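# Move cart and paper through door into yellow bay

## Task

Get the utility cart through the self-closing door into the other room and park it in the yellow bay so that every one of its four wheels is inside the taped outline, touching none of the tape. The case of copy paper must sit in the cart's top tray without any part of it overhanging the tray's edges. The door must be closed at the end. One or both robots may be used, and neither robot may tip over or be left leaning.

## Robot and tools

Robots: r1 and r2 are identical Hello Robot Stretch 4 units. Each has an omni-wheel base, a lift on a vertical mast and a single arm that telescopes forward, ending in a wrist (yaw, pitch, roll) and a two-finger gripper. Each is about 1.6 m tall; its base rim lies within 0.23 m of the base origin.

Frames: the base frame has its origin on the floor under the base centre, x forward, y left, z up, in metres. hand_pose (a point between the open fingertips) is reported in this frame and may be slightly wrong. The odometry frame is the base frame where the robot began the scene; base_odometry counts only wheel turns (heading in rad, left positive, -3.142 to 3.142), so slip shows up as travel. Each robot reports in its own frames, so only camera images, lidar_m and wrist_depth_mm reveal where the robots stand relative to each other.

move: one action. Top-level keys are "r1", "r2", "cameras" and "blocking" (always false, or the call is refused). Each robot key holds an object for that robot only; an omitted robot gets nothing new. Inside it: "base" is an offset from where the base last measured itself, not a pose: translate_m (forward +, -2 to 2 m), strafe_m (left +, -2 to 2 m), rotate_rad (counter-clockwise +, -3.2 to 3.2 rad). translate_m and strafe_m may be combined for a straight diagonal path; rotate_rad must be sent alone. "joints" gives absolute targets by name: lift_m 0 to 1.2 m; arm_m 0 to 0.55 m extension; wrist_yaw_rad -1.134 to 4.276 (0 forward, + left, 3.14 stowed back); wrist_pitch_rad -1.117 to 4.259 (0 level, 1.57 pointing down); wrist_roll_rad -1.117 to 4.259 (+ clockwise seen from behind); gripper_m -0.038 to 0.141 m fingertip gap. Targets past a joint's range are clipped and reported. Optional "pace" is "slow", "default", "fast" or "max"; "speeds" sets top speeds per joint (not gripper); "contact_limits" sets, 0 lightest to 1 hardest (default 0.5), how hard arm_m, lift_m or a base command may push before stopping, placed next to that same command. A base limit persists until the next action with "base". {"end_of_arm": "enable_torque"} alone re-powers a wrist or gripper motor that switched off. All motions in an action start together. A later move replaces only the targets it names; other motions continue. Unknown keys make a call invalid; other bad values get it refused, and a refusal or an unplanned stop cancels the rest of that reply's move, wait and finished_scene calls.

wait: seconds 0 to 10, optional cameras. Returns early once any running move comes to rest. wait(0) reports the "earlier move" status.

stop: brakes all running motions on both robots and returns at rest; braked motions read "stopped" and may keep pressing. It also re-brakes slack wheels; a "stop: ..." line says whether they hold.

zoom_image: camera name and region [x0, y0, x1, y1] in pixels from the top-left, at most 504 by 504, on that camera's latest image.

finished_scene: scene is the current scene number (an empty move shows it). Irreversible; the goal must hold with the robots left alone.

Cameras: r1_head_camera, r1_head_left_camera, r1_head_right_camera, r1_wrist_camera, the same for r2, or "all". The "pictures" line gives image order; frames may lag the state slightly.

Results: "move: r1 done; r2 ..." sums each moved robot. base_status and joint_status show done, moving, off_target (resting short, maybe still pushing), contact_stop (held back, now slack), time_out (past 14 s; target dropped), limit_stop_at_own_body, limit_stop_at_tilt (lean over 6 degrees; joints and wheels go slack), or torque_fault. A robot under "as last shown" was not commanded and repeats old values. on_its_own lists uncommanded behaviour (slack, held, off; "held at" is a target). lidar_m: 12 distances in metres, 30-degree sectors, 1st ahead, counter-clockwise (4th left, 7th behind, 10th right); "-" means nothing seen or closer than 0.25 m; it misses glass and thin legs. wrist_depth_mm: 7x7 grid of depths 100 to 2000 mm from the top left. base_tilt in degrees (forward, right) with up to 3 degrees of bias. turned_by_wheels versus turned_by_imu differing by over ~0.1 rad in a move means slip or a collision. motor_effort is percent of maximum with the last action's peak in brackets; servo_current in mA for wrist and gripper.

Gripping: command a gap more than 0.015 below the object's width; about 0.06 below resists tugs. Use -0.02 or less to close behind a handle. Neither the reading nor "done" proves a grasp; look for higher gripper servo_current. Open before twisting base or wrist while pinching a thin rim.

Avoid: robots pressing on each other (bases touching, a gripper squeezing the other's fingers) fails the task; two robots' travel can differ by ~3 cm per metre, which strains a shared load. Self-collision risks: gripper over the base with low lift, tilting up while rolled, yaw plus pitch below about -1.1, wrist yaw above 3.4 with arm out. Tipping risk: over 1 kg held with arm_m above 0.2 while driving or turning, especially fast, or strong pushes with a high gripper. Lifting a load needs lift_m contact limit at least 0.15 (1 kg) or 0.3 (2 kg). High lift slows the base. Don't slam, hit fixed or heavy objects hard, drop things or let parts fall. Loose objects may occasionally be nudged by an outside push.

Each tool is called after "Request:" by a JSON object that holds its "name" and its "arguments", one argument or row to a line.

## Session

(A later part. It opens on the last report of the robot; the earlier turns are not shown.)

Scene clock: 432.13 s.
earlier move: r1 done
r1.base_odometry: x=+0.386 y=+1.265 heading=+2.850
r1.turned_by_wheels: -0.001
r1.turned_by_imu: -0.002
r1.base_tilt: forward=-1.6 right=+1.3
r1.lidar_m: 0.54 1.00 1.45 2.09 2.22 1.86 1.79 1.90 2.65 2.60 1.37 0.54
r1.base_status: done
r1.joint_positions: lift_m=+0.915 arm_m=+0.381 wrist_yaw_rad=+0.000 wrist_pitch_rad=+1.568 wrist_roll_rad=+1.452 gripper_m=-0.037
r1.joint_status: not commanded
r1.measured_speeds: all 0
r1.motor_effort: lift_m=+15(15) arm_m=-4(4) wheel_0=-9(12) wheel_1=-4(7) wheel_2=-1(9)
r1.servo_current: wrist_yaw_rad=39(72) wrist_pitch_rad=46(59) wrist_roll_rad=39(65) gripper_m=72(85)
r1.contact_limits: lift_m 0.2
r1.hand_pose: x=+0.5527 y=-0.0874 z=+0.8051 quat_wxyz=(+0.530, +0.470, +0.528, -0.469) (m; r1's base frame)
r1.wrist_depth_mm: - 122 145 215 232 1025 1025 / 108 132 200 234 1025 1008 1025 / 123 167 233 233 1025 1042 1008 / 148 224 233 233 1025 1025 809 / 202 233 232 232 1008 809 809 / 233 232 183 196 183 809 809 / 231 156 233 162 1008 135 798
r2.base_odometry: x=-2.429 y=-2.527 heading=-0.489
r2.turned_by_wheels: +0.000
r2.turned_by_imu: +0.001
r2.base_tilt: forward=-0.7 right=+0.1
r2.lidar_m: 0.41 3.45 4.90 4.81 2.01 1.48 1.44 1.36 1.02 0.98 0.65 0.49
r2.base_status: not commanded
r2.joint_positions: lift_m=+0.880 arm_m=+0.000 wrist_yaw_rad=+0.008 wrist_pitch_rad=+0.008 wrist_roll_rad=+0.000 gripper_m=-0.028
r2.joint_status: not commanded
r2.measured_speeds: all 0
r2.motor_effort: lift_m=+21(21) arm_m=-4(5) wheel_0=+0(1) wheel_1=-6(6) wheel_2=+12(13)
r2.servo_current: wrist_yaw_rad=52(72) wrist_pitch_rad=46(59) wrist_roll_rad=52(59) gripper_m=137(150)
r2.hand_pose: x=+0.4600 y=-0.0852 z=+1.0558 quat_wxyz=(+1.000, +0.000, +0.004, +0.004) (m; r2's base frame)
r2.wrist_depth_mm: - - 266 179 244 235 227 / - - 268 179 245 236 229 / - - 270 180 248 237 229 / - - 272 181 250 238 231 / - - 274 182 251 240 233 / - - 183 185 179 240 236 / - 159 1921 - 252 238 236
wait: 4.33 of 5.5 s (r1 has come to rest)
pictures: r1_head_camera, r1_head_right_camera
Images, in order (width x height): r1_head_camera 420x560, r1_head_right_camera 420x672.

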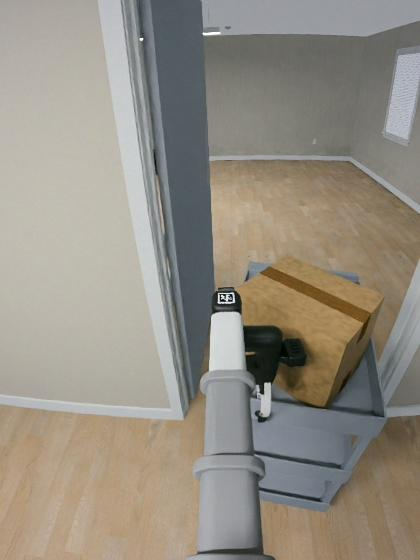

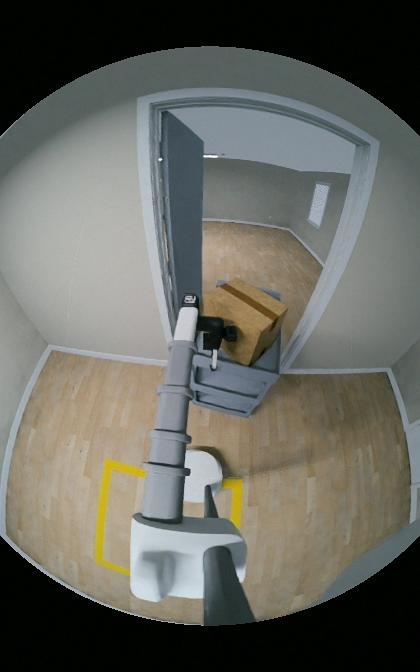

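Request:
{"name": "move", "arguments": {
  "blocking": false,
  "r1": {"base":{"translate_m":-0.72},"pace":"slow"}
}}

Request:
{"name": "wait", "arguments": {
  "seconds": 4,
  "cameras": ["r1_head_camera"]
}}

Request:
{"name": "wait", "arguments": {
  "seconds": 5.5,
  "cameras": ["r1_head_right_camera","r1_head_camera","r1_wrist_camera"]
}}

Scene clock: 441.40 s.
move: r1 moving
r1.base_odometry: x=+0.398 y=+1.262 heading=+2.849
r1.turned_by_wheels: -0.001
r1.turned_by_imu: -0.001
r1.base_tilt: forward=-1.6 right=+1.3
r1.lidar_m: 0.53 1.03 1.43 2.08 2.21 1.82 1.77 1.88 2.65 2.62 1.37 0.53
r1.base_status: translate_m moving
r1.joint_positions: lift_m=+0.915 arm_m=+0.381 wrist_yaw_rad=+0.000 wrist_pitch_rad=+1.567 wrist_roll_rad=+1.452 gripper_m=-0.037
r1.joint_status: not commanded
r1.measured_speeds: translate_m=-0.049 strafe_m=+0.000 rotate_rad=+0.001 lift_m=+0.000 arm_m=+0.000 wrist_yaw_rad=+0.000 wrist_pitch_rad=+0.000 wrist_roll_rad=+0.000
r1.motor_effort: lift_m=+15(15) arm_m=-4(4) wheel_0=-10(12) wheel_1=-5(7) wheel_2=+5(6)
r1.servo_current: wrist_yaw_rad=52(52) wrist_pitch_rad=39(52) wrist_roll_rad=59(59) gripper_m=65(78)
r1.contact_limits: lift_m 0.2
r1.hand_pose: x=+0.5531 y=-0.0874 z=+0.8051 quat_wxyz=(+0.530, +0.470, +0.528, -0.468) (m; r1's base frame)
r1.wrist_depth_mm: - 116 148 232 233 1008 1042 / 111 136 206 232 1008 1008 1042 / 128 171 233 232 1025 1008 1025 / 153 233 233 232 1008 1025 820 / 213 233 233 232 1042 820 809 / 232 232 183 189 1025 798 798 / 233 153 232 162 1008 820 798
r2: as last shown
r2.turned_by_imu: +0.000
r2.base_tilt: forward=-0.6 right=+0.1
r2.lidar_m: 0.39 3.45 4.89 4.83 2.02 1.50 1.43 1.37 1.03 0.99 0.63 0.49
r2.motor_effort: lift_m=+21(21) arm_m=-4(4) wheel_0=+0(1) wheel_1=-6(6) wheel_2=+13(13)
r2.servo_current: wrist_yaw_rad=52(65) wrist_pitch_rad=52(59) wrist_roll_rad=46(59) gripper_m=137(143)
r2.wrist_depth_mm: - - 265 179 244 235 228 / - - 267 180 245 236 228 / - - 270 180 248 236 229 / - - 272 181 250 239 232 / - - 272 183 250 240 234 / - - 183 185 179 239 235 / - 159 1983 - 251 240 237
pictures: none

Scene clock: 445.40 s.
earlier move: r1 moving
r1.base_odometry: x=+0.769 y=+1.150 heading=+2.850
r1.turned_by_wheels: +0.001
r1.turned_by_imu: +0.001
r1.base_tilt: forward=-1.6 right=+1.3
r1.lidar_m: 0.52 1.46 2.02 2.12 1.95 1.44 1.39 1.48 2.07 2.56 1.89 0.54
r1.base_status: translate_m moving
r1.joint_positions: lift_m=+0.915 arm_m=+0.381 wrist_yaw_rad=+0.000 wrist_pitch_rad=+1.567 wrist_roll_rad=+1.452 gripper_m=-0.037
r1.joint_status: not commanded
r1.measured_speeds: translate_m=-0.101 strafe_m=+0.001 rotate_rad=+0.000 lift_m=+0.000 arm_m=+0.000 wrist_yaw_rad=+0.000 wrist_pitch_rad=+0.000 wrist_roll_rad=+0.000
r1.motor_effort: lift_m=+15(15) arm_m=-3(4) wheel_0=-3(12) wheel_1=-2(8) wheel_2=+6(9)
r1.servo_current: wrist_yaw_rad=46(78) wrist_pitch_rad=33(52) wrist_roll_rad=59(65) gripper_m=65(78)
r1.contact_limits: lift_m 0.2
r1.hand_pose: x=+0.5531 y=-0.0874 z=+0.8051 quat_wxyz=(+0.530, +0.470, +0.528, -0.468) (m; r1's base frame)
r1.wrist_depth_mm: - 120 144 213 231 1025 1008 / 110 131 198 232 1025 1008 1025 / 119 165 230 231 - 1025 1008 / 147 224 231 231 1025 1008 820 / 204 233 231 232 1008 809 820 / 233 233 186 191 180 809 809 / 232 157 233 162 1025 133 788
r2.base_odometry: x=-2.429 y=-2.527 heading=-0.489
r2.turned_by_wheels: +0.000
r2.turned_by_imu: +0.001
r2.base_tilt: forward=-0.6 right=+0.1
r2.lidar_m: 0.42 3.48 4.89 4.82 1.99 1.46 1.44 1.38 1.04 0.97 0.63 0.50
r2.base_status: not commanded
r2.joint_positions: lift_m=+0.880 arm_m=+0.000 wrist_yaw_rad=+0.008 wrist_pitch_rad=+0.008 wrist_roll_rad=+0.000 gripper_m=-0.028
r2.joint_status: not commanded
r2.measured_speeds: all 0
r2.motor_effort: lift_m=+21(21) arm_m=-4(4) wheel_0=+0(1) wheel_1=-5(6) wheel_2=+12(13)
r2.servo_current: wrist_yaw_rad=65(65) wrist_pitch_rad=52(59) wrist_roll_rad=46(59) gripper_m=143(150)
r2.hand_pose: x=+0.4600 y=-0.0852 z=+1.0558 quat_wxyz=(+1.000, +0.000, +0.004, +0.004) (m; r2's base frame)
r2.wrist_depth_mm: - - 266 179 243 235 227 / - - 267 181 246 236 229 / - - 271 180 247 236 230 / - - 272 182 249 238 232 / - - 273 182 251 240 233 / - - 183 184 179 240 235 / - 159 1983 - 251 239 237
wait: 4.00 s; no rest
pictures: r1_head_camera
Images, in order (width x height): r1_head_camera 420x560.

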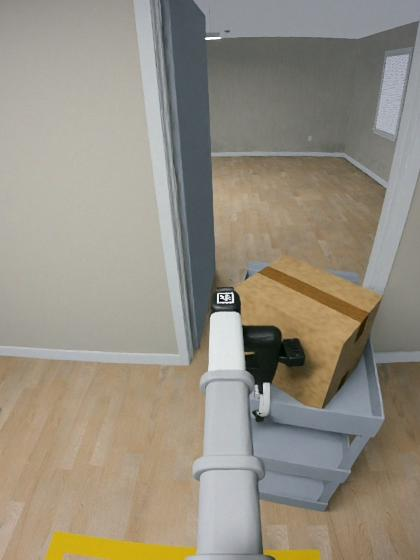

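Scene clock: 449.37 s.
earlier move: r1 done
r1.base_odometry: x=+1.076 y=+1.058 heading=+2.850
r1.turned_by_wheels: +0.000
r1.turned_by_imu: +0.000
r1.base_tilt: forward=-1.6 right=+1.3
r1.lidar_m: 0.53 1.77 2.19 2.11 1.51 1.11 1.09 1.14 1.60 2.56 2.35 0.54
r1.base_status: done
r1.joint_positions: lift_m=+0.915 arm_m=+0.381 wrist_yaw_rad=+0.000 wrist_pitch_rad=+1.567 wrist_roll_rad=+1.452 gripper_m=-0.037
r1.joint_status: not commanded
r1.measured_speeds: all 0
r1.motor_effort: lift_m=+15(15) arm_m=-4(4) wheel_0=-1(12) wheel_1=-3(8) wheel_2=+4(9)
r1.servo_current: wrist_yaw_rad=59(78) wrist_pitch_rad=46(52) wrist_roll_rad=52(65) gripper_m=72(78)
r1.contact_limits: lift_m 0.2
r1.hand_pose: x=+0.5529 y=-0.0874 z=+0.8051 quat_wxyz=(+0.530, +0.470, +0.528, -0.468) (m; r1's base frame)
r1.wrist_depth_mm: - - 142 211 231 1025 1025 / 105 129 184 231 1025 1025 1042 / 117 163 232 232 1025 1025 1008 / 145 222 231 231 1025 1025 809 / 200 233 231 232 1008 809 820 / 233 232 182 195 1025 809 809 / 232 151 232 162 1008 135 809
r2.base_odometry: x=-2.429 y=-2.527 heading=-0.489
r2.turned_by_wheels: +0.000
r2.turned_by_imu: +0.001
r2.base_tilt: forward=-0.6 right=+0.0
r2.lidar_m: 0.42 3.47 4.91 4.82 2.01 1.49 1.44 1.38 1.00 0.98 0.63 0.49
r2.base_status: not commanded
r2.joint_positions: lift_m=+0.880 arm_m=+0.000 wrist_yaw_rad=+0.008 wrist_pitch_rad=+0.008 wrist_roll_rad=+0.000 gripper_m=-0.028
r2.joint_status: not commanded
r2.measured_speeds: all 0
r2.motor_effort: lift_m=+21(21) arm_m=-4(4) wheel_0=+0(1) wheel_1=-6(6) wheel_2=+12(13)
r2.servo_current: wrist_yaw_rad=52(72) wrist_pitch_rad=52(59) wrist_roll_rad=46(65) gripper_m=137(150)
r2.hand_pose: x=+0.4600 y=-0.0852 z=+1.0558 quat_wxyz=(+1.000, +0.000, +0.004, +0.004) (m; r2's base frame)
r2.wrist_depth_mm: - - 266 179 244 236 227 / - - 267 180 246 236 229 / - - 268 180 248 236 229 / - - 272 182 249 239 231 / - - 273 183 250 240 233 / - - 183 184 179 241 235 / - 160 - - 251 240 236
wait: 3.97 of 5.5 s (r1 has come to rest)
pictures: r1_head_camera, r1_head_right_camera, r1_wrist_camera
Images, in order (width x height): r1_head_camera 420x560, r1_head_right_camera 420x672, r1_wrist_camera 616x392.

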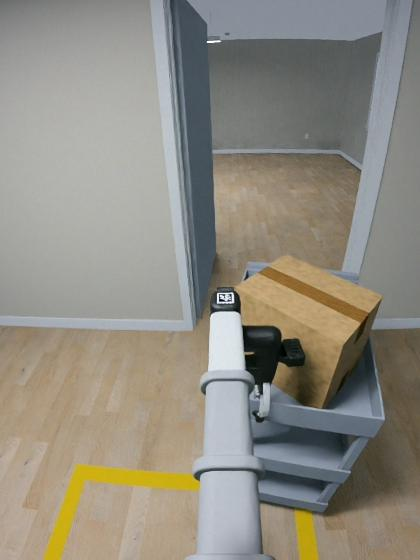

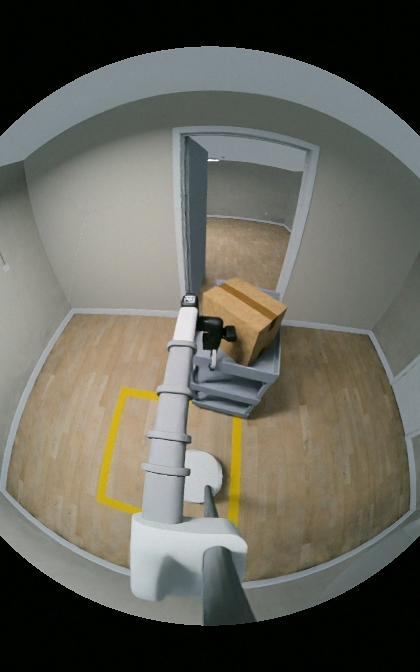

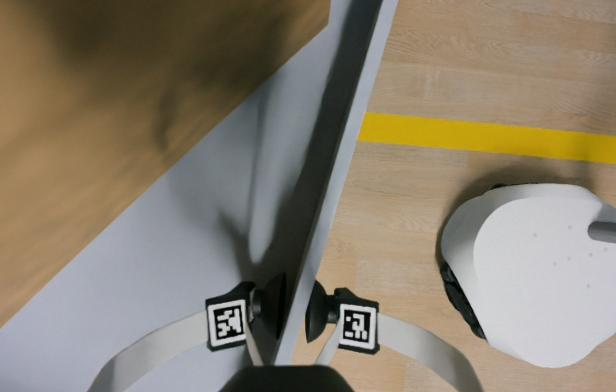

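Request:
{"name": "move", "arguments": {
  "blocking": false,
  "r1": {"base":{"translate_m":-0.25,"strafe_m":0.5},"pace":"slow"},
  "r2": {"joints":{"gripper_m":0.13}}
}}

Request:
{"name": "wait", "arguments": {
  "seconds": 2
}}

Request:
{"name": "wait", "arguments": {
  "seconds": 5,
  "cameras": ["r1_head_right_camera","r1_head_camera","r1_wrist_camera","r2_wrist_camera"]
}}

Scene clock: 463.17 s.
move: r1 moving; r2 moving
r1.base_odometry: x=+1.078 y=+1.046 heading=+2.850
r1.turned_by_wheels: -0.001
r1.turned_by_imu: -0.001
r1.base_tilt: forward=-1.6 right=+1.3
r1.lidar_m: 0.54 1.77 2.17 2.12 1.50 1.11 1.07 1.12 1.62 2.57 2.37 0.54
r1.base_status: translate_m moving; strafe_m moving
r1.joint_positions: lift_m=+0.915 arm_m=+0.381 wrist_yaw_rad=+0.000 wrist_pitch_rad=+1.567 wrist_roll_rad=+1.452 gripper_m=-0.037
r1.joint_status: not commanded
r1.measured_speeds: translate_m=-0.022 strafe_m=+0.044 rotate_rad=-0.003 lift_m=+0.000 arm_m=+0.000 wrist_yaw_rad=+0.000 wrist_pitch_rad=-0.004 wrist_roll_rad=+0.000
r1.motor_effort: lift_m=+15(15) arm_m=-3(4) wheel_0=-10(11) wheel_1=+2(5) wheel_2=+4(5)
r1.servo_current: wrist_yaw_rad=46(59) wrist_pitch_rad=46(46) wrist_roll_rad=39(59) gripper_m=72(78)
r1.contact_limits: lift_m 0.2
r1.hand_pose: x=+0.5530 y=-0.0874 z=+0.8051 quat_wxyz=(+0.530, +0.470, +0.528, -0.468) (m; r1's base frame)
r1.wrist_depth_mm: - 117 150 220 233 1008 1042 / 108 136 206 233 1008 1025 1025 / 128 172 232 233 1025 1008 1008 / 154 232 233 232 1008 1008 820 / 211 233 232 234 1008 820 809 / 234 233 183 195 182 798 820 / 233 153 233 163 1008 798 809
r2.base_odometry: x=-2.429 y=-2.527 heading=-0.489
r2.turned_by_wheels: +0.000
r2.turned_by_imu: +0.000
r2.base_tilt: forward=-0.6 right=+0.0
r2.lidar_m: 0.41 3.45 4.86 4.81 2.00 1.50 1.45 1.35 1.05 0.97 0.65 0.52
r2.base_status: not commanded
r2.joint_positions: lift_m=+0.880 arm_m=+0.000 wrist_yaw_rad=+0.008 wrist_pitch_rad=+0.008 wrist_roll_rad=+0.000 gripper_m=-0.003
r2.joint_status: gripper_m moving
r2.measured_speeds: all 0
r2.motor_effort: lift_m=+21(21) arm_m=-4(4) wheel_0=+0(0) wheel_1=-6(6) wheel_2=+12(13)
r2.servo_current: wrist_yaw_rad=52(59) wrist_pitch_rad=52(59) wrist_roll_rad=52(59) gripper_m=65(150)
r2.hand_pose: x=+0.4600 y=-0.0852 z=+1.0558 quat_wxyz=(+1.000, +0.000, +0.004, +0.004) (m; r2's base frame)
r2.wrist_depth_mm: - - 271 184 248 237 231 / - - 273 184 249 240 233 / - - 276 186 252 243 233 / - - 277 187 256 244 236 / - - 279 189 255 245 236 / - - 187 189 183 246 238 / - - - - 257 244 240
pictures: none

Scene clock: 465.03 s.
earlier move: r1 moving; r2 done
r1.base_odometry: x=+1.108 y=+0.874 heading=+2.849
r1.turned_by_wheels: +0.000
r1.turned_by_imu: -0.001
r1.base_tilt: forward=-1.6 right=+1.3
r1.lidar_m: 0.51 1.85 1.99 1.96 1.34 1.03 0.99 1.04 1.49 2.71 2.50 0.49
r1.base_status: translate_m moving; strafe_m moving
r1.joint_positions: lift_m=+0.915 arm_m=+0.381 wrist_yaw_rad=+0.000 wrist_pitch_rad=+1.570 wrist_roll_rad=+1.452 gripper_m=-0.037
r1.joint_status: not commanded
r1.measured_speeds: translate_m=-0.044 strafe_m=+0.089 rotate_rad=+0.003 lift_m=+0.000 arm_m=+0.000 wrist_yaw_rad=+0.000 wrist_pitch_rad=+0.000 wrist_roll_rad=+0.000
r1.motor_effort: lift_m=+15(15) arm_m=-4(4) wheel_0=-10(18) wheel_1=+2(5) wheel_2=+0(5)
r1.servo_current: wrist_yaw_rad=52(65) wrist_pitch_rad=39(46) wrist_roll_rad=46(59) gripper_m=72(78)
r1.contact_limits: lift_m 0.2
r1.hand_pose: x=+0.5521 y=-0.0874 z=+0.8051 quat_wxyz=(+0.529, +0.469, +0.529, -0.469) (m; r1's base frame)
r1.wrist_depth_mm: - - 133 154 211 204 1042 / 109 125 163 228 233 180 1042 / 131 177 232 232 206 1025 1025 / 189 230 231 232 177 991 820 / 228 230 231 231 1042 820 809 / 229 231 181 195 182 820 809 / 229 153 232 156 1025 145 831
r2.base_odometry: x=-2.429 y=-2.527 heading=-0.489
r2.turned_by_wheels: +0.000
r2.turned_by_imu: +0.000
r2.base_tilt: forward=-0.6 right=+0.1
r2.lidar_m: 0.88 3.51 4.87 4.81 2.00 1.48 1.44 1.38 1.03 0.97 0.90 0.87
r2.base_status: not commanded
r2.joint_positions: lift_m=+0.880 arm_m=+0.000 wrist_yaw_rad=+0.003 wrist_pitch_rad=+0.008 wrist_roll_rad=+0.000 gripper_m=+0.130
r2.joint_status: all done
r2.measured_speeds: all 0
r2.motor_effort: lift_m=+21(21) arm_m=-4(4) wheel_0=+0(1) wheel_1=-5(6) wheel_2=+6(13)
r2.servo_current: wrist_yaw_rad=39(59) wrist_pitch_rad=46(59) wrist_roll_rad=59(59) gripper_m=52(150)
r2.hand_pose: x=+0.4596 y=-0.0866 z=+1.0558 quat_wxyz=(+1.000, +0.000, +0.004, +0.001) (m; r2's base frame)
r2.wrist_depth_mm: - - - - - - - / - - - - 609 - - / - - - - 699 - - / - - - - 707 - - / - - - - 707 - - / - - 218 - 195 - - / - - - - - - -
wait: 1.87 of 2 s (r2 has come to rest)
pictures: none

Scene clock: 469.53 s.
earlier move: r1 done
r1.base_odometry: x=+1.171 y=+0.508 heading=+2.849
r1.turned_by_wheels: +0.000
r1.turned_by_imu: -0.002
r1.base_tilt: forward=-1.6 right=+1.3
r1.lidar_m: 0.48 2.07 1.68 1.62 1.14 0.86 0.83 0.87 1.23 3.08 0.42 0.33
r1.base_status: done
r1.joint_positions: lift_m=+0.915 arm_m=+0.381 wrist_yaw_rad=+0.000 wrist_pitch_rad=+1.570 wrist_roll_rad=+1.452 gripper_m=-0.037
r1.joint_status: not commanded
r1.measured_speeds: all 0
r1.motor_effort: lift_m=+15(15) arm_m=-3(4) wheel_0=-8(18) wheel_1=+2(5) wheel_2=-1(5)
r1.servo_current: wrist_yaw_rad=46(72) wrist_pitch_rad=46(52) wrist_roll_rad=46(72) gripper_m=72(78)
r1.contact_limits: lift_m 0.2
r1.hand_pose: x=+0.5521 y=-0.0874 z=+0.8051 quat_wxyz=(+0.529, +0.470, +0.529, -0.469) (m; r1's base frame)
r1.wrist_depth_mm: 153 132 133 123 114 111 - / 229 215 193 180 165 150 - / 229 230 232 232 232 233 234 / 229 230 230 231 231 233 187 / 229 229 230 230 213 180 820 / 230 228 178 191 174 809 809 / - 153 163 161 174 146 820
r2.base_odometry: x=-2.429 y=-2.527 heading=-0.489
r2.turned_by_wheels: +0.000
r2.turned_by_imu: +0.001
r2.base_tilt: forward=-0.7 right=+0.0
r2.lidar_m: 3.30 3.49 4.90 4.82 1.97 1.52 1.43 1.38 1.01 0.99 1.03 1.44
r2.base_status: not commanded
r2.joint_positions: lift_m=+0.880 arm_m=+0.000 wrist_yaw_rad=+0.003 wrist_pitch_rad=+0.008 wrist_roll_rad=+0.000 gripper_m=+0.130
r2.joint_status: all done
r2.measured_speeds: all 0
r2.motor_effort: lift_m=+21(21) arm_m=-4(4) wheel_0=+0(1) wheel_1=-5(6) wheel_2=+5(13)
r2.servo_current: wrist_yaw_rad=52(59) wrist_pitch_rad=52(59) wrist_roll_rad=39(59) gripper_m=52(150)
r2.hand_pose: x=+0.4596 y=-0.0866 z=+1.0558 quat_wxyz=(+1.000, +0.000, +0.004, +0.001) (m; r2's base frame)
r2.wrist_depth_mm: - - - - - - - / - - - - - - - / - - - - - - - / - - - - - - - / - - - - - - - / - - 217 - 220 - - / - - - - - - -
wait: 4.50 of 5 s (r1 has come to rest)
pictures: r1_head_camera, r1_head_right_camera, r1_wrist_camera, r2_wrist_camera
Images, in order (width x height): r1_head_camera 420x560, r1_head_right_camera 420x672, r1_wrist_camera 616x392, r2_wrist_camera 616x392.

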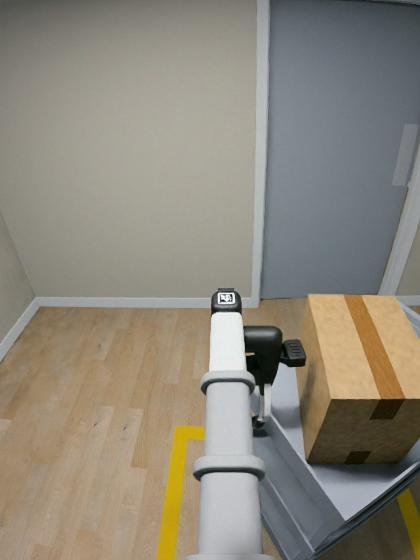

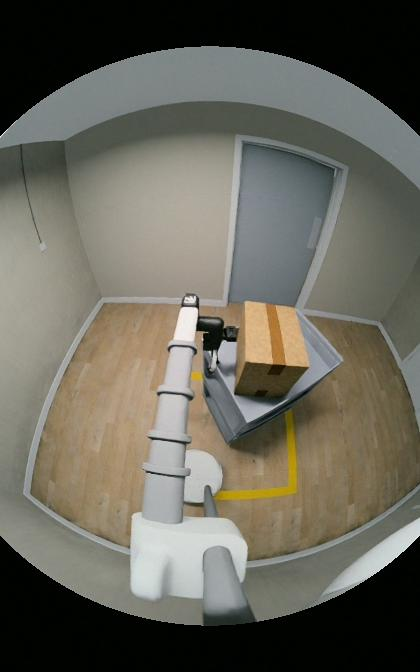

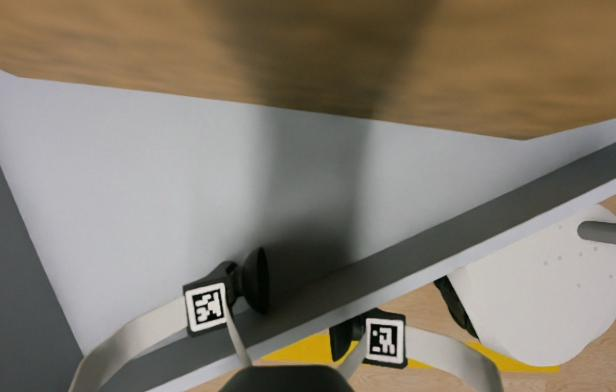

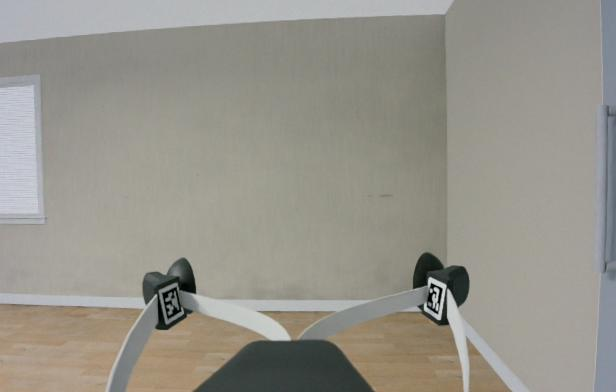

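Request:
{"name": "move", "arguments": {
  "blocking": false,
  "r1": {"base":{"translate_m":-0.14},"joints":{"arm_m":0.521,"wrist_roll_rad":2.5},"speeds":{"arm_m":0.1,"wrist_roll_rad":0.5},"pace":"slow"}
}}

Request:
{"name": "wait", "arguments": {
  "seconds": 3,
  "cameras": ["r1_wrist_camera"]
}}

Request:
{"name": "move", "arguments": {
  "blocking": false,
  "r1": {"base":{"strafe_m":0.22},"pace":"slow"}
}}

Request:
{"name": "wait", "arguments": {
  "seconds": 3.5,
  "cameras": ["r1_head_right_camera","r1_head_camera","r1_wrist_camera","r1_head_left_camera"]
}}

Scene clock: 485.73 s.
move: r1 moving
r1.base_odometry: x=+1.183 y=+0.504 heading=+2.849
r1.turned_by_wheels: -0.001
r1.turned_by_imu: -0.001
r1.base_tilt: forward=-1.6 right=+1.3
r1.lidar_m: 0.50 2.07 1.69 1.63 1.15 0.86 0.80 0.85 1.22 3.08 0.48 0.35
r1.base_status: translate_m moving
r1.joint_positions: lift_m=+0.915 arm_m=+0.418 wrist_yaw_rad=-0.002 wrist_pitch_rad=+1.575 wrist_roll_rad=+1.659 gripper_m=-0.037
r1.joint_status: arm_m moving; wrist_roll_rad moving
r1.measured_speeds: translate_m=-0.048 strafe_m=+0.001 rotate_rad=+0.003 lift_m=+0.000 arm_m=+0.100 wrist_yaw_rad=+0.000 wrist_pitch_rad=+0.000 wrist_roll_rad=+0.499
r1.motor_effort: lift_m=+15(15) arm_m=+6(10) wheel_0=-7(10) wheel_1=-3(5) wheel_2=-1(2)
r1.servo_current: wrist_yaw_rad=39(59) wrist_pitch_rad=52(52) wrist_roll_rad=59(65) gripper_m=65(72)
r1.contact_limits: lift_m 0.2
r1.hand_pose: x=+0.5878 y=-0.0874 z=+0.8051 quat_wxyz=(+0.476, +0.521, +0.478, -0.523) (m; r1's base frame)
r1.wrist_depth_mm: 105 115 113 118 120 131 - / 148 159 170 178 180 191 236 / 227 229 230 232 234 235 191 / 227 228 229 231 232 183 831 / 227 227 229 231 192 820 820 / 226 229 179 192 178 1025 820 / - 153 206 161 174 149 1042
r2: as last shown
r2.turned_by_imu: +0.000
r2.base_tilt: forward=-0.7 right=+0.1
r2.lidar_m: 3.31 3.46 4.89 4.81 2.02 1.50 1.45 1.40 1.01 0.97 1.04 1.49
r2.motor_effort: lift_m=+21(21) arm_m=-4(4) wheel_0=+0(1) wheel_1=-5(6) wheel_2=+6(6)
r2.servo_current: wrist_yaw_rad=39(59) wrist_pitch_rad=52(52) wrist_roll_rad=46(59) gripper_m=52(52)
pictures: none

Scene clock: 487.90 s.
earlier move: r1 done
r1.base_odometry: x=+1.305 y=+0.467 heading=+2.849
r1.turned_by_wheels: +0.000
r1.turned_by_imu: +0.000
r1.base_tilt: forward=-1.6 right=+1.3
r1.lidar_m: 0.59 2.20 1.69 1.64 0.93 0.70 0.68 0.70 1.02 3.02 0.87 0.45
r1.base_status: done
r1.joint_positions: lift_m=+0.915 arm_m=+0.521 wrist_yaw_rad=-0.002 wrist_pitch_rad=+1.567 wrist_roll_rad=+2.499 gripper_m=-0.037
r1.joint_status: all done
r1.measured_speeds: all 0
r1.motor_effort: lift_m=+15(15) arm_m=+1(10) wheel_0=-4(10) wheel_1=-3(7) wheel_2=+2(5)
r1.servo_current: wrist_yaw_rad=46(59) wrist_pitch_rad=46(52) wrist_roll_rad=46(78) gripper_m=72(78)
r1.contact_limits: lift_m 0.2
r1.hand_pose: x=+0.6929 y=-0.0874 z=+0.8051 quat_wxyz=(+0.223, +0.673, +0.222, -0.670) (m; r1's base frame)
r1.wrist_depth_mm: - 121 163 231 1008 798 798 / 110 144 218 233 1008 960 1008 / 122 171 233 232 1008 1008 1042 / 142 220 232 233 1008 1008 1008 / 180 234 233 233 1025 1025 1025 / 227 233 184 188 180 1025 1042 / 234 156 233 163 162 1025 1042
r2.base_odometry: x=-2.429 y=-2.527 heading=-0.489
r2.turned_by_wheels: +0.000
r2.turned_by_imu: +0.000
r2.base_tilt: forward=-0.7 right=+0.1
r2.lidar_m: 3.31 3.49 4.90 4.81 2.00 1.50 1.45 1.38 1.02 0.96 1.04 1.52
r2.base_status: not commanded
r2.joint_positions: lift_m=+0.880 arm_m=+0.000 wrist_yaw_rad=+0.003 wrist_pitch_rad=+0.008 wrist_roll_rad=+0.000 gripper_m=+0.130
r2.joint_status: not commanded
r2.measured_speeds: all 0
r2.motor_effort: lift_m=+21(21) arm_m=-4(4) wheel_0=+0(1) wheel_1=-5(6) wheel_2=+5(6)
r2.servo_current: wrist_yaw_rad=46(59) wrist_pitch_rad=46(59) wrist_roll_rad=46(65) gripper_m=52(59)
r2.hand_pose: x=+0.4596 y=-0.0866 z=+1.0558 quat_wxyz=(+1.000, +0.000, +0.004, +0.001) (m; r2's base frame)
r2.wrist_depth_mm: - - - - - - - / - - - - - - - / - - - - - - - / - - - - - - - / - - - - - - - / - - 218 - 220 - - / - - - - - - -
wait: 2.17 of 3 s (r1 has come to rest)
pictures: r1_wrist_camera
Images, in order (width x height): r1_wrist_camera 616x392.

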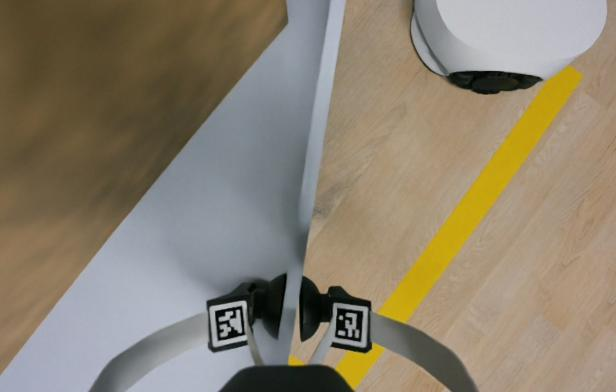

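Scene clock: 488.40 s.
move: r1 moving
r1.base_odometry: x=+1.301 y=+0.454 heading=+2.847
r1.turned_by_wheels: -0.002
r1.turned_by_imu: -0.002
r1.base_tilt: forward=-1.6 right=+1.3
r1.lidar_m: 0.60 2.19 1.69 1.62 0.93 0.69 0.68 0.71 1.05 3.04 0.83 0.47
r1.base_status: strafe_m moving
r1.joint_positions: lift_m=+0.915 arm_m=+0.521 wrist_yaw_rad=-0.002 wrist_pitch_rad=+1.567 wrist_roll_rad=+2.499 gripper_m=-0.037
r1.joint_status: not commanded
r1.measured_speeds: translate_m=+0.000 strafe_m=+0.056 rotate_rad=-0.001 lift_m=+0.000 arm_m=+0.000 wrist_yaw_rad=+0.000 wrist_pitch_rad=+0.000 wrist_roll_rad=+0.000
r1.motor_effort: lift_m=+15(15) arm_m=+0(1) wheel_0=-17(17) wheel_1=+0(5) wheel_2=-3(3)
r1.servo_current: wrist_yaw_rad=46(65) wrist_pitch_rad=46(46) wrist_roll_rad=39(65) gripper_m=72(78)
r1.contact_limits: lift_m 0.2
r1.hand_pose: x=+0.6929 y=-0.0874 z=+0.8051 quat_wxyz=(+0.223, +0.673, +0.222, -0.670) (m; r1's base frame)
r1.wrist_depth_mm: - 132 181 232 1008 809 798 / 118 152 224 232 1008 960 991 / 131 183 232 232 1025 1025 1008 / 154 233 232 234 1025 991 1025 / 186 234 232 233 1008 1008 1025 / 233 233 198 186 178 1025 1008 / 233 154 234 179 164 1025 1008
r2: as last shown
r2.lidar_m: 3.30 3.47 4.88 4.82 2.01 1.50 1.41 1.37 1.03 0.98 1.04 1.49
r2.motor_effort: lift_m=+21(21) arm_m=-4(4) wheel_0=+0(1) wheel_1=-5(5) wheel_2=+6(6)
r2.servo_current: wrist_yaw_rad=59(59) wrist_pitch_rad=46(52) wrist_roll_rad=46(52) gripper_m=52(52)
r2.wrist_depth_mm: - - - - - - - / - - - - - - - / - - - - - - - / - - - - - - - / - - - - - - - / - - 218 - 219 - - / - - - - - - -
pictures: none

Scene clock: 491.23 s.
earlier move: r1 done
r1.base_odometry: x=+1.241 y=+0.257 heading=+2.848
r1.turned_by_wheels: +0.001
r1.turned_by_imu: +0.001
r1.base_tilt: forward=-1.6 right=+1.3
r1.lidar_m: 0.51 1.98 1.48 1.40 0.93 0.68 0.66 0.71 1.01 3.00 0.62 0.40
r1.base_status: done
r1.joint_positions: lift_m=+0.915 arm_m=+0.521 wrist_yaw_rad=-0.002 wrist_pitch_rad=+1.568 wrist_roll_rad=+2.500 gripper_m=-0.037
r1.joint_status: not commanded
r1.measured_speeds: all 0
r1.motor_effort: lift_m=+15(15) arm_m=-3(4) wheel_0=-6(18) wheel_1=+0(5) wheel_2=-3(5)
r1.servo_current: wrist_yaw_rad=46(72) wrist_pitch_rad=46(52) wrist_roll_rad=39(72) gripper_m=65(78)
r1.contact_limits: lift_m 0.2
r1.hand_pose: x=+0.6925 y=-0.0874 z=+0.8051 quat_wxyz=(+0.223, +0.672, +0.222, -0.670) (m; r1's base frame)
r1.wrist_depth_mm: - - 138 200 233 809 798 / 105 129 183 231 229 931 1008 / 118 165 232 233 167 1025 1025 / 149 229 233 231 1008 1008 1025 / 213 233 233 232 1025 1008 1008 / 233 232 182 194 188 1025 1008 / 232 157 232 162 991 136 1025
r2.base_odometry: x=-2.429 y=-2.527 heading=-0.489
r2.turned_by_wheels: +0.000
r2.turned_by_imu: +0.000
r2.base_tilt: forward=-0.7 right=+0.1
r2.lidar_m: 3.29 3.47 4.88 4.81 2.00 1.49 1.45 1.34 1.03 0.97 1.03 1.49
r2.base_status: not commanded
r2.joint_positions: lift_m=+0.880 arm_m=+0.000 wrist_yaw_rad=+0.003 wrist_pitch_rad=+0.008 wrist_roll_rad=+0.000 gripper_m=+0.130
r2.joint_status: not commanded
r2.measured_speeds: all 0
r2.motor_effort: lift_m=+21(21) arm_m=-4(4) wheel_0=+0(1) wheel_1=-5(6) wheel_2=+5(6)
r2.servo_current: wrist_yaw_rad=59(59) wrist_pitch_rad=46(59) wrist_roll_rad=52(59) gripper_m=46(59)
r2.hand_pose: x=+0.4596 y=-0.0866 z=+1.0558 quat_wxyz=(+1.000, +0.000, +0.004, +0.001) (m; r2's base frame)
r2.wrist_depth_mm: - - - - - - - / - - - - - - - / - - - - - - - / - - - - - - - / - - - - - - - / - - 217 - 220 - - / - - - - - - -
wait: 2.83 of 3.5 s (r1 has come to rest)
pictures: r1_head_camera, r1_head_left_camera, r1_head_right_camera, r1_wrist_camera
Images, in order (width x height): r1_head_camera 420x560, r1_head_left_camera 420x672, r1_head_right_camera 420x672, r1_wrist_camera 616x392.

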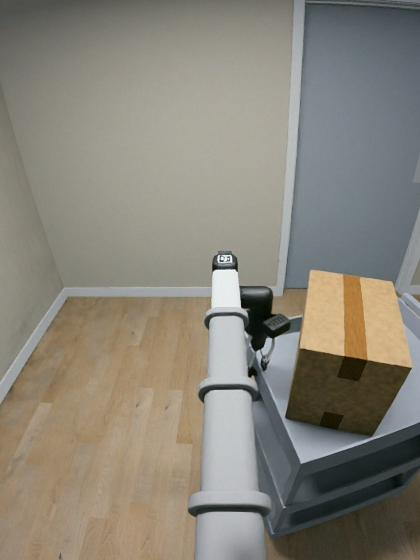

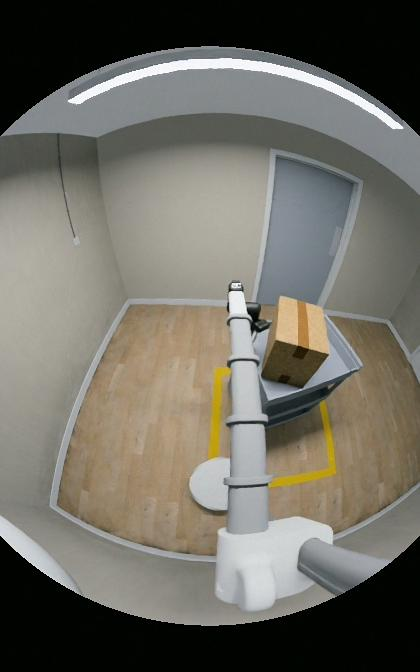

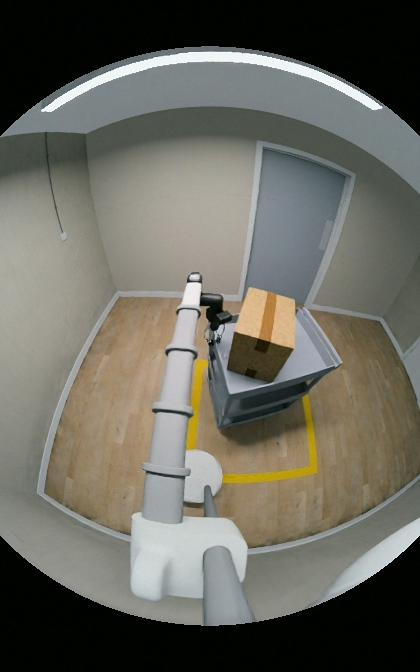

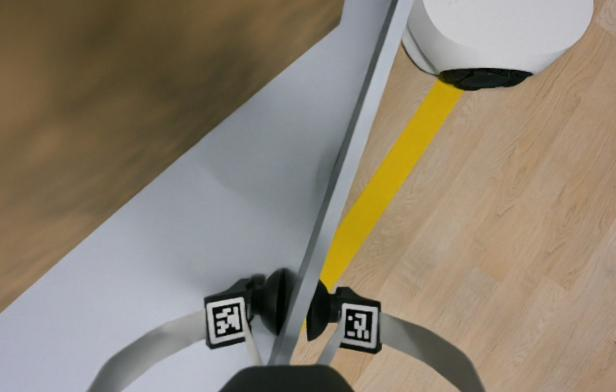

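Request:
{"name": "move", "arguments": {
  "blocking": false,
  "r1": {"joints":{"gripper_m":0.06}}
}}

Request:
{"name": "wait", "arguments": {
  "seconds": 1.2
}}

Request:
{"name": "move", "arguments": {
  "blocking": false,
  "r1": {"joints":{"lift_m":1.08}}
}}

Request:
{"name": "wait", "arguments": {
  "seconds": 1.3
}}

Request:
{"name": "move", "arguments": {
  "blocking": false,
  "r1": {"joints":{"arm_m":0.2}}
}}

Request:
{"name": "wait", "arguments": {
  "seconds": 1.2
}}

Request:
{"name": "move", "arguments": {
  "blocking": false,
  "r1": {"base":{"strafe_m":-0.6},"joints":{"wrist_roll_rad":1.27}}
}}

Request:
{"name": "wait", "arguments": {
  "seconds": 4,
  "cameras": ["r1_head_right_camera","r1_head_camera","r1_wrist_camera","r1_head_left_camera"]
}}

Scene clock: 516.03 s.
move: r1 moving
r1.base_odometry: x=+1.241 y=+0.257 heading=+2.848
r1.turned_by_wheels: +0.000
r1.turned_by_imu: +0.000
r1.base_tilt: forward=-1.6 right=+1.3
r1.lidar_m: 0.52 1.98 1.47 1.42 0.95 0.67 0.67 0.70 1.01 3.01 0.65 0.39
r1.base_status: not commanded
r1.joint_positions: lift_m=+0.915 arm_m=+0.521 wrist_yaw_rad=-0.002 wrist_pitch_rad=+1.568 wrist_roll_rad=+2.500 gripper_m=-0.012
r1.joint_status: gripper_m moving
r1.measured_speeds: all 0
r1.motor_effort: lift_m=+15(15) arm_m=-3(4) wheel_0=-6(6) wheel_1=+0(1) wheel_2=-3(3)
r1.servo_current: wrist_yaw_rad=59(72) wrist_pitch_rad=46(46) wrist_roll_rad=39(59) gripper_m=59(78)
r1.contact_limits: lift_m 0.2
r1.hand_pose: x=+0.6925 y=-0.0874 z=+0.8051 quat_wxyz=(+0.223, +0.672, +0.222, -0.670) (m; r1's base frame)
r1.wrist_depth_mm: - - 138 199 233 809 809 / 105 129 182 234 234 904 1025 / 119 164 233 234 172 1025 1008 / 149 228 233 235 1008 1025 1042 / 213 233 234 233 1025 1008 1025 / 234 234 202 199 185 1008 1025 / 234 153 234 164 181 1025 1008
r2: as last shown
r2.lidar_m: 3.29 3.48 4.91 4.81 2.00 1.50 1.43 1.39 1.02 0.99 1.03 1.53
r2.motor_effort: lift_m=+21(21) arm_m=-4(4) wheel_0=+0(1) wheel_1=-5(6) wheel_2=+6(6)
r2.servo_current: wrist_yaw_rad=52(52) wrist_pitch_rad=52(59) wrist_roll_rad=39(52) gripper_m=52(59)
r2.wrist_depth_mm: - - - - - - - / - - - - - - - / - - - - - - - / - - - - - - - / - - - - - - - / - - 218 - 220 - - / - - - - - - -
pictures: none

Scene clock: 517.20 s.
earlier move: r1 done
r1.base_odometry: x=+1.241 y=+0.257 heading=+2.849
r1.turned_by_wheels: +0.000
r1.turned_by_imu: +0.000
r1.base_tilt: forward=-1.6 right=+1.3
r1.lidar_m: 0.53 2.00 1.48 1.43 0.96 0.71 0.66 0.70 1.01 3.03 0.64 0.38
r1.base_status: not commanded
r1.joint_positions: lift_m=+0.915 arm_m=+0.521 wrist_yaw_rad=-0.002 wrist_pitch_rad=+1.569 wrist_roll_rad=+2.500 gripper_m=+0.060
r1.joint_status: all done
r1.measured_speeds: all 0
r1.motor_effort: lift_m=+15(15) arm_m=-4(4) wheel_0=-3(6) wheel_1=+1(1) wheel_2=-3(3)
r1.servo_current: wrist_yaw_rad=59(72) wrist_pitch_rad=33(52) wrist_roll_rad=46(59) gripper_m=46(98)
r1.contact_limits: lift_m 0.2
r1.hand_pose: x=+0.6922 y=-0.0874 z=+0.8051 quat_wxyz=(+0.223, +0.672, +0.222, -0.671) (m; r1's base frame)
r1.wrist_depth_mm: - - 139 203 236 809 820 / 108 131 185 236 236 917 1025 / 126 168 235 235 - 1025 1042 / 153 234 235 236 1025 1025 1025 / 217 235 236 235 1025 1008 1042 / 234 234 195 211 190 1025 1008 / 235 235 234 158 1042 1008 1042
r2.base_odometry: x=-2.429 y=-2.527 heading=-0.489
r2.turned_by_wheels: +0.000
r2.turned_by_imu: +0.000
r2.base_tilt: forward=-0.7 right=+0.1
r2.lidar_m: 3.30 3.46 4.91 4.82 1.99 1.48 1.44 1.38 1.03 0.99 1.06 1.49
r2.base_status: not commanded
r2.joint_positions: lift_m=+0.880 arm_m=+0.000 wrist_yaw_rad=+0.003 wrist_pitch_rad=+0.008 wrist_roll_rad=+0.000 gripper_m=+0.130
r2.joint_status: not commanded
r2.measured_speeds: all 0
r2.motor_effort: lift_m=+21(21) arm_m=-4(4) wheel_0=+1(1) wheel_1=-5(6) wheel_2=+5(6)
r2.servo_current: wrist_yaw_rad=46(65) wrist_pitch_rad=46(59) wrist_roll_rad=46(59) gripper_m=46(59)
r2.hand_pose: x=+0.4596 y=-0.0866 z=+1.0558 quat_wxyz=(+1.000, +0.000, +0.004, +0.001) (m; r2's base frame)
r2.wrist_depth_mm: - - - - - - - / - - - - - - - / - - - - - - - / - - - - - - - / - - - - - - - / - - 218 - 220 - - / - - - - - - -
wait: 1.17 of 1.2 s (r1 has come to rest)
pictures: none

Scene clock: 517.70 s.
move: r1 moving
r1.base_odometry: x=+1.241 y=+0.257 heading=+2.849
r1.turned_by_wheels: +0.000
r1.turned_by_imu: +0.000
r1.base_tilt: forward=-1.5 right=+1.3
r1.lidar_m: 0.54 2.01 1.47 1.41 0.96 0.69 0.67 0.70 1.02 3.02 0.64 0.41
r1.base_status: not commanded
r1.joint_positions: lift_m=+0.952 arm_m=+0.521 wrist_yaw_rad=-0.002 wrist_pitch_rad=+1.569 wrist_roll_rad=+2.500 gripper_m=+0.060
r1.joint_status: lift_m moving
r1.measured_speeds: translate_m=+0.000 strafe_m=+0.000 rotate_rad=+0.000 lift_m=+0.146 arm_m=+0.000 wrist_yaw_rad=+0.000 wrist_pitch_rad=+0.000 wrist_roll_rad=+0.000
r1.motor_effort: lift_m=+27(27) arm_m=-3(4) wheel_0=-2(3) wheel_1=+1(1) wheel_2=-2(3)
r1.servo_current: wrist_yaw_rad=46(59) wrist_pitch_rad=33(52) wrist_roll_rad=78(78) gripper_m=33(46)
r1.hand_pose: x=+0.6921 y=-0.0874 z=+0.8422 quat_wxyz=(+0.223, +0.672, +0.222, -0.671) (m; r1's base frame)
r1.wrist_depth_mm: - - 139 200 268 854 854 / 111 130 183 268 931 917 1042 / 125 167 259 266 - 1078 1060 / 151 230 265 265 1060 1042 1060 / 216 266 266 267 1042 1060 1078 / 264 264 211 265 187 1078 1060 / 264 264 265 143 1060 1060 1042
r2: as last shown
r2.lidar_m: 3.29 3.48 4.85 4.82 2.01 1.49 1.44 1.36 1.02 0.99 1.02 1.47
r2.motor_effort: lift_m=+21(21) arm_m=-4(4) wheel_0=+0(1) wheel_1=-5(5) wheel_2=+6(6)
r2.servo_current: wrist_yaw_rad=59(59) wrist_pitch_rad=46(52) wrist_roll_rad=52(52) gripper_m=52(52)
pictures: none

Scene clock: 518.97 s.
earlier move: r1 done
r1.base_odometry: x=+1.241 y=+0.257 heading=+2.849
r1.turned_by_wheels: +0.000
r1.turned_by_imu: +0.000
r1.base_tilt: forward=-1.6 right=+1.3
r1.lidar_m: 0.49 1.98 1.45 1.41 0.97 0.69 0.66 0.73 1.00 3.00 0.62 0.41
r1.base_status: not commanded
r1.joint_positions: lift_m=+1.079 arm_m=+0.521 wrist_yaw_rad=-0.002 wrist_pitch_rad=+1.569 wrist_roll_rad=+2.500 gripper_m=+0.060
r1.joint_status: all done
r1.measured_speeds: all 0
r1.motor_effort: lift_m=+25(28) arm_m=-4(4) wheel_0=-2(3) wheel_1=+0(1) wheel_2=-2(3)
r1.servo_current: wrist_yaw_rad=52(91) wrist_pitch_rad=46(52) wrist_roll_rad=46(78) gripper_m=39(52)
r1.hand_pose: x=+0.6921 y=-0.0874 z=+0.9693 quat_wxyz=(+0.223, +0.672, +0.222, -0.671) (m; r1's base frame)
r1.wrist_depth_mm: 119 119 139 196 976 991 1205 / 119 130 184 303 1078 991 1182 / 125 167 262 394 1229 1160 1229 / 151 231 394 392 1182 1182 1229 / 217 370 397 397 1205 1205 1182 / 279 394 198 1182 189 1182 1205 / 1160 140 394 143 1205 1182 1160
r2.base_odometry: x=-2.429 y=-2.527 heading=-0.489
r2.turned_by_wheels: +0.000
r2.turned_by_imu: +0.000
r2.base_tilt: forward=-0.7 right=+0.1
r2.lidar_m: 3.31 3.49 4.89 4.82 1.98 1.50 1.44 1.32 1.04 0.97 1.04 1.47
r2.base_status: not commanded
r2.joint_positions: lift_m=+0.880 arm_m=+0.000 wrist_yaw_rad=+0.003 wrist_pitch_rad=+0.008 wrist_roll_rad=+0.000 gripper_m=+0.130
r2.joint_status: not commanded
r2.measured_speeds: all 0
r2.motor_effort: lift_m=+21(21) arm_m=-4(4) wheel_0=+0(1) wheel_1=-5(6) wheel_2=+5(6)
r2.servo_current: wrist_yaw_rad=39(59) wrist_pitch_rad=46(59) wrist_roll_rad=59(59) gripper_m=52(52)
r2.hand_pose: x=+0.4596 y=-0.0866 z=+1.0558 quat_wxyz=(+1.000, +0.000, +0.004, +0.001) (m; r2's base frame)
r2.wrist_depth_mm: - - - - - - - / - - - - - - - / - - - - - - - / - - - - - - - / - - - - - - - / - - 217 - 219 - - / - - - - - - -
wait: 1.27 of 1.3 s (r1 has come to rest)
pictures: none

Scene clock: 519.47 s.
move: r1 moving
r1.base_odometry: x=+1.241 y=+0.257 heading=+2.849
r1.turned_by_wheels: +0.000
r1.turned_by_imu: +0.000
r1.base_tilt: forward=-1.5 right=+1.2
r1.lidar_m: 0.52 1.98 1.44 1.40 0.98 0.71 0.67 0.72 1.02 3.01 0.65 0.42
r1.base_status: not commanded
r1.joint_positions: lift_m=+1.079 arm_m=+0.470 wrist_yaw_rad=-0.002 wrist_pitch_rad=+1.569 wrist_roll_rad=+2.500 gripper_m=+0.060
r1.joint_status: arm_m moving
r1.measured_speeds: translate_m=+0.000 strafe_m=+0.000 rotate_rad=+0.000 lift_m=+0.000 arm_m=-0.195 wrist_yaw_rad=+0.000 wrist_pitch_rad=+0.000 wrist_roll_rad=+0.000
r1.motor_effort: lift_m=+25(25) arm_m=-5(7) wheel_0=-2(3) wheel_1=+1(1) wheel_2=-2(2)
r1.servo_current: wrist_yaw_rad=59(72) wrist_pitch_rad=52(52) wrist_roll_rad=52(65) gripper_m=39(46)
r1.hand_pose: x=+0.6415 y=-0.0874 z=+0.9693 quat_wxyz=(+0.223, +0.672, +0.222, -0.671) (m; r1's base frame)
r1.wrist_depth_mm: 119 119 124 153 991 960 1182 / 118 119 148 236 1025 976 1205 / 118 132 209 399 1182 1182 1182 / 125 193 387 399 1205 1205 1182 / 181 330 394 397 1182 1182 1205 / 287 397 198 1205 188 1182 1182 / - 166 394 153 1160 1182 1182
r2: as last shown
r2.lidar_m: 3.30 3.48 4.86 4.82 1.96 1.50 1.43 1.35 1.01 0.99 1.07 1.46
r2.motor_effort: lift_m=+21(21) arm_m=-4(4) wheel_0=+1(1) wheel_1=-5(6) wheel_2=+6(6)
r2.servo_current: wrist_yaw_rad=39(59) wrist_pitch_rad=46(52) wrist_roll_rad=33(59) gripper_m=52(52)
pictures: none

Scene clock: 520.67 s.
earlier move: r1 moving
r1.base_odometry: x=+1.241 y=+0.257 heading=+2.849
r1.turned_by_wheels: +0.000
r1.turned_by_imu: +0.000
r1.base_tilt: forward=-1.6 right=+1.3
r1.lidar_m: 0.54 1.98 1.45 1.41 0.94 0.69 0.66 0.71 1.01 2.99 0.65 0.39
r1.base_status: not commanded
r1.joint_positions: lift_m=+1.079 arm_m=+0.202 wrist_yaw_rad=-0.002 wrist_pitch_rad=+1.569 wrist_roll_rad=+2.500 gripper_m=+0.060
r1.joint_status: arm_m moving
r1.measured_speeds: translate_m=+0.000 strafe_m=+0.000 rotate_rad=+0.000 lift_m=+0.000 arm_m=-0.042 wrist_yaw_rad=+0.000 wrist_pitch_rad=+0.000 wrist_roll_rad=+0.000
r1.motor_effort: lift_m=+25(25) arm_m=-7(8) wheel_0=-2(3) wheel_1=+1(1) wheel_2=-2(3)
r1.servo_current: wrist_yaw_rad=59(72) wrist_pitch_rad=39(52) wrist_roll_rad=52(65) gripper_m=46(46)
r1.hand_pose: x=+0.3728 y=-0.0874 z=+0.9693 quat_wxyz=(+0.223, +0.672, +0.222, -0.671) (m; r1's base frame)
r1.wrist_depth_mm: 1182 1182 1182 1205 1182 1182 1182 / 1182 1205 1160 1205 976 1182 1205 / 1160 1182 1182 1182 991 1182 1182 / 392 392 1205 1205 1025 1182 1160 / 368 394 397 1182 1160 1205 1182 / 315 394 194 1182 187 1182 1205 / 282 306 647 153 1160 1205 1182
r2.base_odometry: x=-2.429 y=-2.527 heading=-0.489
r2.turned_by_wheels: +0.000
r2.turned_by_imu: +0.000
r2.base_tilt: forward=-0.7 right=+0.0
r2.lidar_m: 3.31 3.48 4.93 4.79 2.00 1.49 1.42 1.35 1.00 0.96 1.03 1.52
r2.base_status: not commanded
r2.joint_positions: lift_m=+0.880 arm_m=+0.000 wrist_yaw_rad=+0.003 wrist_pitch_rad=+0.008 wrist_roll_rad=+0.000 gripper_m=+0.130
r2.joint_status: not commanded
r2.measured_speeds: all 0
r2.motor_effort: lift_m=+21(21) arm_m=-4(4) wheel_0=+0(1) wheel_1=-5(6) wheel_2=+6(6)
r2.servo_current: wrist_yaw_rad=39(65) wrist_pitch_rad=52(59) wrist_roll_rad=33(59) gripper_m=52(59)
r2.hand_pose: x=+0.4596 y=-0.0866 z=+1.0558 quat_wxyz=(+1.000, +0.000, +0.004, +0.001) (m; r2's base frame)
r2.wrist_depth_mm: - - - - - - - / - - - - - - - / - - - - - - - / - - - - - - - / - - - - - - - / - - 218 - 220 - - / - - - - - - -
wait: 1.20 s; no rest
pictures: none

Scene clock: 521.17 s.
earlier move: r1 moving
move: r1 moving
r1.base_odometry: x=+1.252 y=+0.291 heading=+2.849
r1.turned_by_wheels: +0.000
r1.turned_by_imu: +0.000
r1.base_tilt: forward=-1.6 right=+1.2
r1.lidar_m: 0.44 2.04 1.51 1.44 0.93 0.69 0.67 0.71 1.05 3.00 0.65 0.39
r1.base_status: strafe_m moving
r1.joint_positions: lift_m=+1.079 arm_m=+0.200 wrist_yaw_rad=-0.002 wrist_pitch_rad=+1.569 wrist_roll_rad=+1.920 gripper_m=+0.060
r1.joint_status: arm_m moving; wrist_roll_rad moving
r1.measured_speeds: translate_m=+0.000 strafe_m=-0.139 rotate_rad=+0.000 lift_m=+0.000 arm_m=+0.000 wrist_yaw_rad=+0.000 wrist_pitch_rad=+0.000 wrist_roll_rad=-1.817
r1.motor_effort: lift_m=+25(25) arm_m=-4(7) wheel_0=+9(11) wheel_1=-8(8) wheel_2=+0(1)
r1.servo_current: wrist_yaw_rad=59(65) wrist_pitch_rad=46(46) wrist_roll_rad=104(124) gripper_m=39(52)
r1.hand_pose: x=+0.3712 y=-0.0874 z=+0.9693 quat_wxyz=(+0.405, +0.580, +0.405, -0.579) (m; r1's base frame)
r1.wrist_depth_mm: 394 1182 1205 1205 1182 1229 1182 / 320 399 1182 1205 1182 1205 603 / 310 394 1182 1182 976 991 1205 / 296 394 394 1182 991 976 1205 / 281 397 394 1205 1205 1182 1182 / 268 389 193 1205 188 1182 1182 / 394 324 1182 153 1205 1182 1205
r2: as last shown
r2.base_tilt: forward=-0.7 right=+0.1
r2.lidar_m: 3.31 3.48 4.89 4.82 1.97 1.48 1.43 1.33 1.01 0.96 1.04 1.49
r2.motor_effort: lift_m=+21(21) arm_m=-4(4) wheel_0=+0(1) wheel_1=-5(5) wheel_2=+5(6)
r2.servo_current: wrist_yaw_rad=46(59) wrist_pitch_rad=46(52) wrist_roll_rad=52(52) gripper_m=46(52)
r2.wrist_depth_mm: - - - - - - - / - - - - - - - / - - - - - - - / - - - - - - - / - - - - - - - / - - 217 - 219 - - / - - - - - - -
pictures: none

Scene clock: 524.00 s.
earlier move: r1 done
r1.base_odometry: x=+1.414 y=+0.831 heading=+2.849
r1.turned_by_wheels: +0.000
r1.turned_by_imu: -0.003
r1.base_tilt: forward=-1.6 right=+1.3
r1.lidar_m: 0.44 0.44 0.53 2.00 0.97 0.71 0.67 0.72 1.03 2.72 2.81 0.55
r1.base_status: done
r1.joint_positions: lift_m=+1.080 arm_m=+0.200 wrist_yaw_rad=-0.002 wrist_pitch_rad=+1.569 wrist_roll_rad=+1.272 gripper_m=+0.060
r1.joint_status: all done
r1.measured_speeds: all 0
r1.motor_effort: lift_m=+24(25) arm_m=-5(7) wheel_0=+0(12) wheel_1=-1(11) wheel_2=+0(2)
r1.servo_current: wrist_yaw_rad=39(72) wrist_pitch_rad=46(52) wrist_roll_rad=39(124) gripper_m=46(52)
r1.hand_pose: x=+0.3712 y=-0.0874 z=+0.9694 quat_wxyz=(+0.569, +0.421, +0.568, -0.420) (m; r1's base frame)
r1.wrist_depth_mm: 1182 1160 1160 1182 1182 1205 1160 / - 1205 1182 1182 1182 1182 1205 / 1160 351 1205 1229 1182 1205 1205 / 394 392 1078 1205 1182 1160 1182 / 392 384 1182 1205 991 991 1182 / 394 379 192 1182 188 991 1205 / 397 373 183 153 1182 1182 1182
r2.base_odometry: x=-2.429 y=-2.527 heading=-0.489
r2.turned_by_wheels: +0.000
r2.turned_by_imu: +0.000
r2.base_tilt: forward=-0.7 right=+0.1
r2.lidar_m: 3.31 3.49 4.89 4.82 1.99 1.52 1.44 1.33 1.05 0.99 1.05 1.47
r2.base_status: not commanded
r2.joint_positions: lift_m=+0.880 arm_m=+0.000 wrist_yaw_rad=+0.003 wrist_pitch_rad=+0.008 wrist_roll_rad=+0.000 gripper_m=+0.130
r2.joint_status: not commanded
r2.measured_speeds: all 0
r2.motor_effort: lift_m=+21(21) arm_m=-4(4) wheel_0=+0(1) wheel_1=-5(6) wheel_2=+5(6)
r2.servo_current: wrist_yaw_rad=52(59) wrist_pitch_rad=52(59) wrist_roll_rad=33(65) gripper_m=52(59)
r2.hand_pose: x=+0.4596 y=-0.0866 z=+1.0558 quat_wxyz=(+1.000, +0.000, +0.004, +0.001) (m; r2's base frame)
r2.wrist_depth_mm: - - - - - - - / - - - - - - - / - - - - - - - / - - - - - - - / - - - - - - - / - - 217 - 220 - - / - - - - - - -
wait: 2.83 of 4 s (r1 has come to rest)
pictures: r1_head_camera, r1_head_left_camera, r1_head_right_camera, r1_wrist_camera
Images, in order (width x height): r1_head_camera 420x560, r1_head_left_camera 420x672, r1_head_right_camera 420x672, r1_wrist_camera 616x392.

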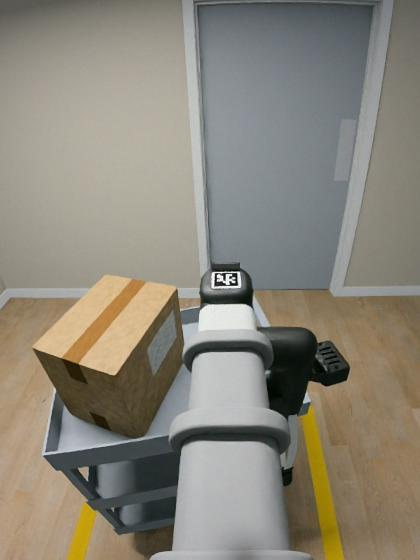

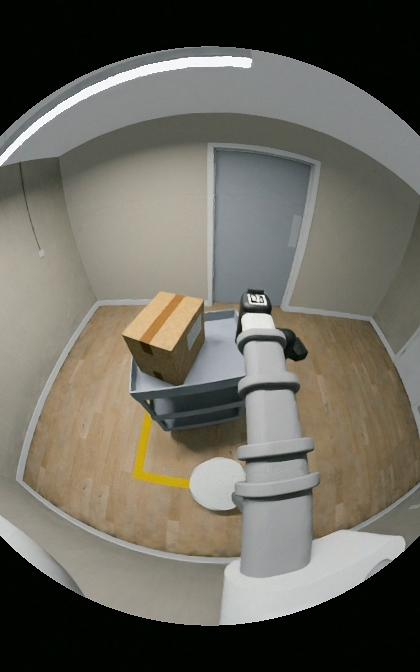

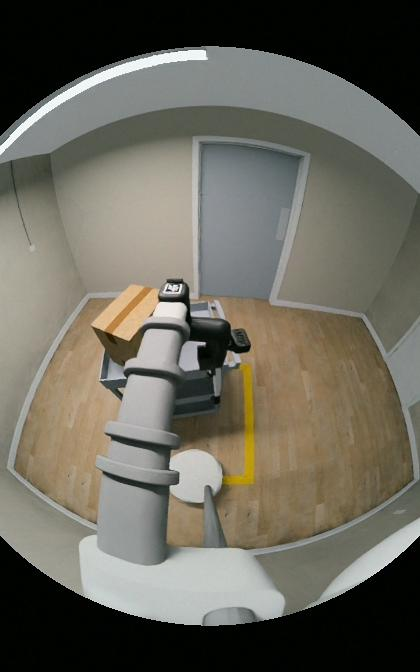

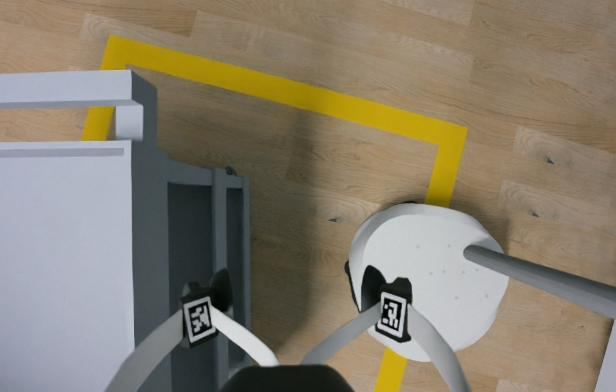

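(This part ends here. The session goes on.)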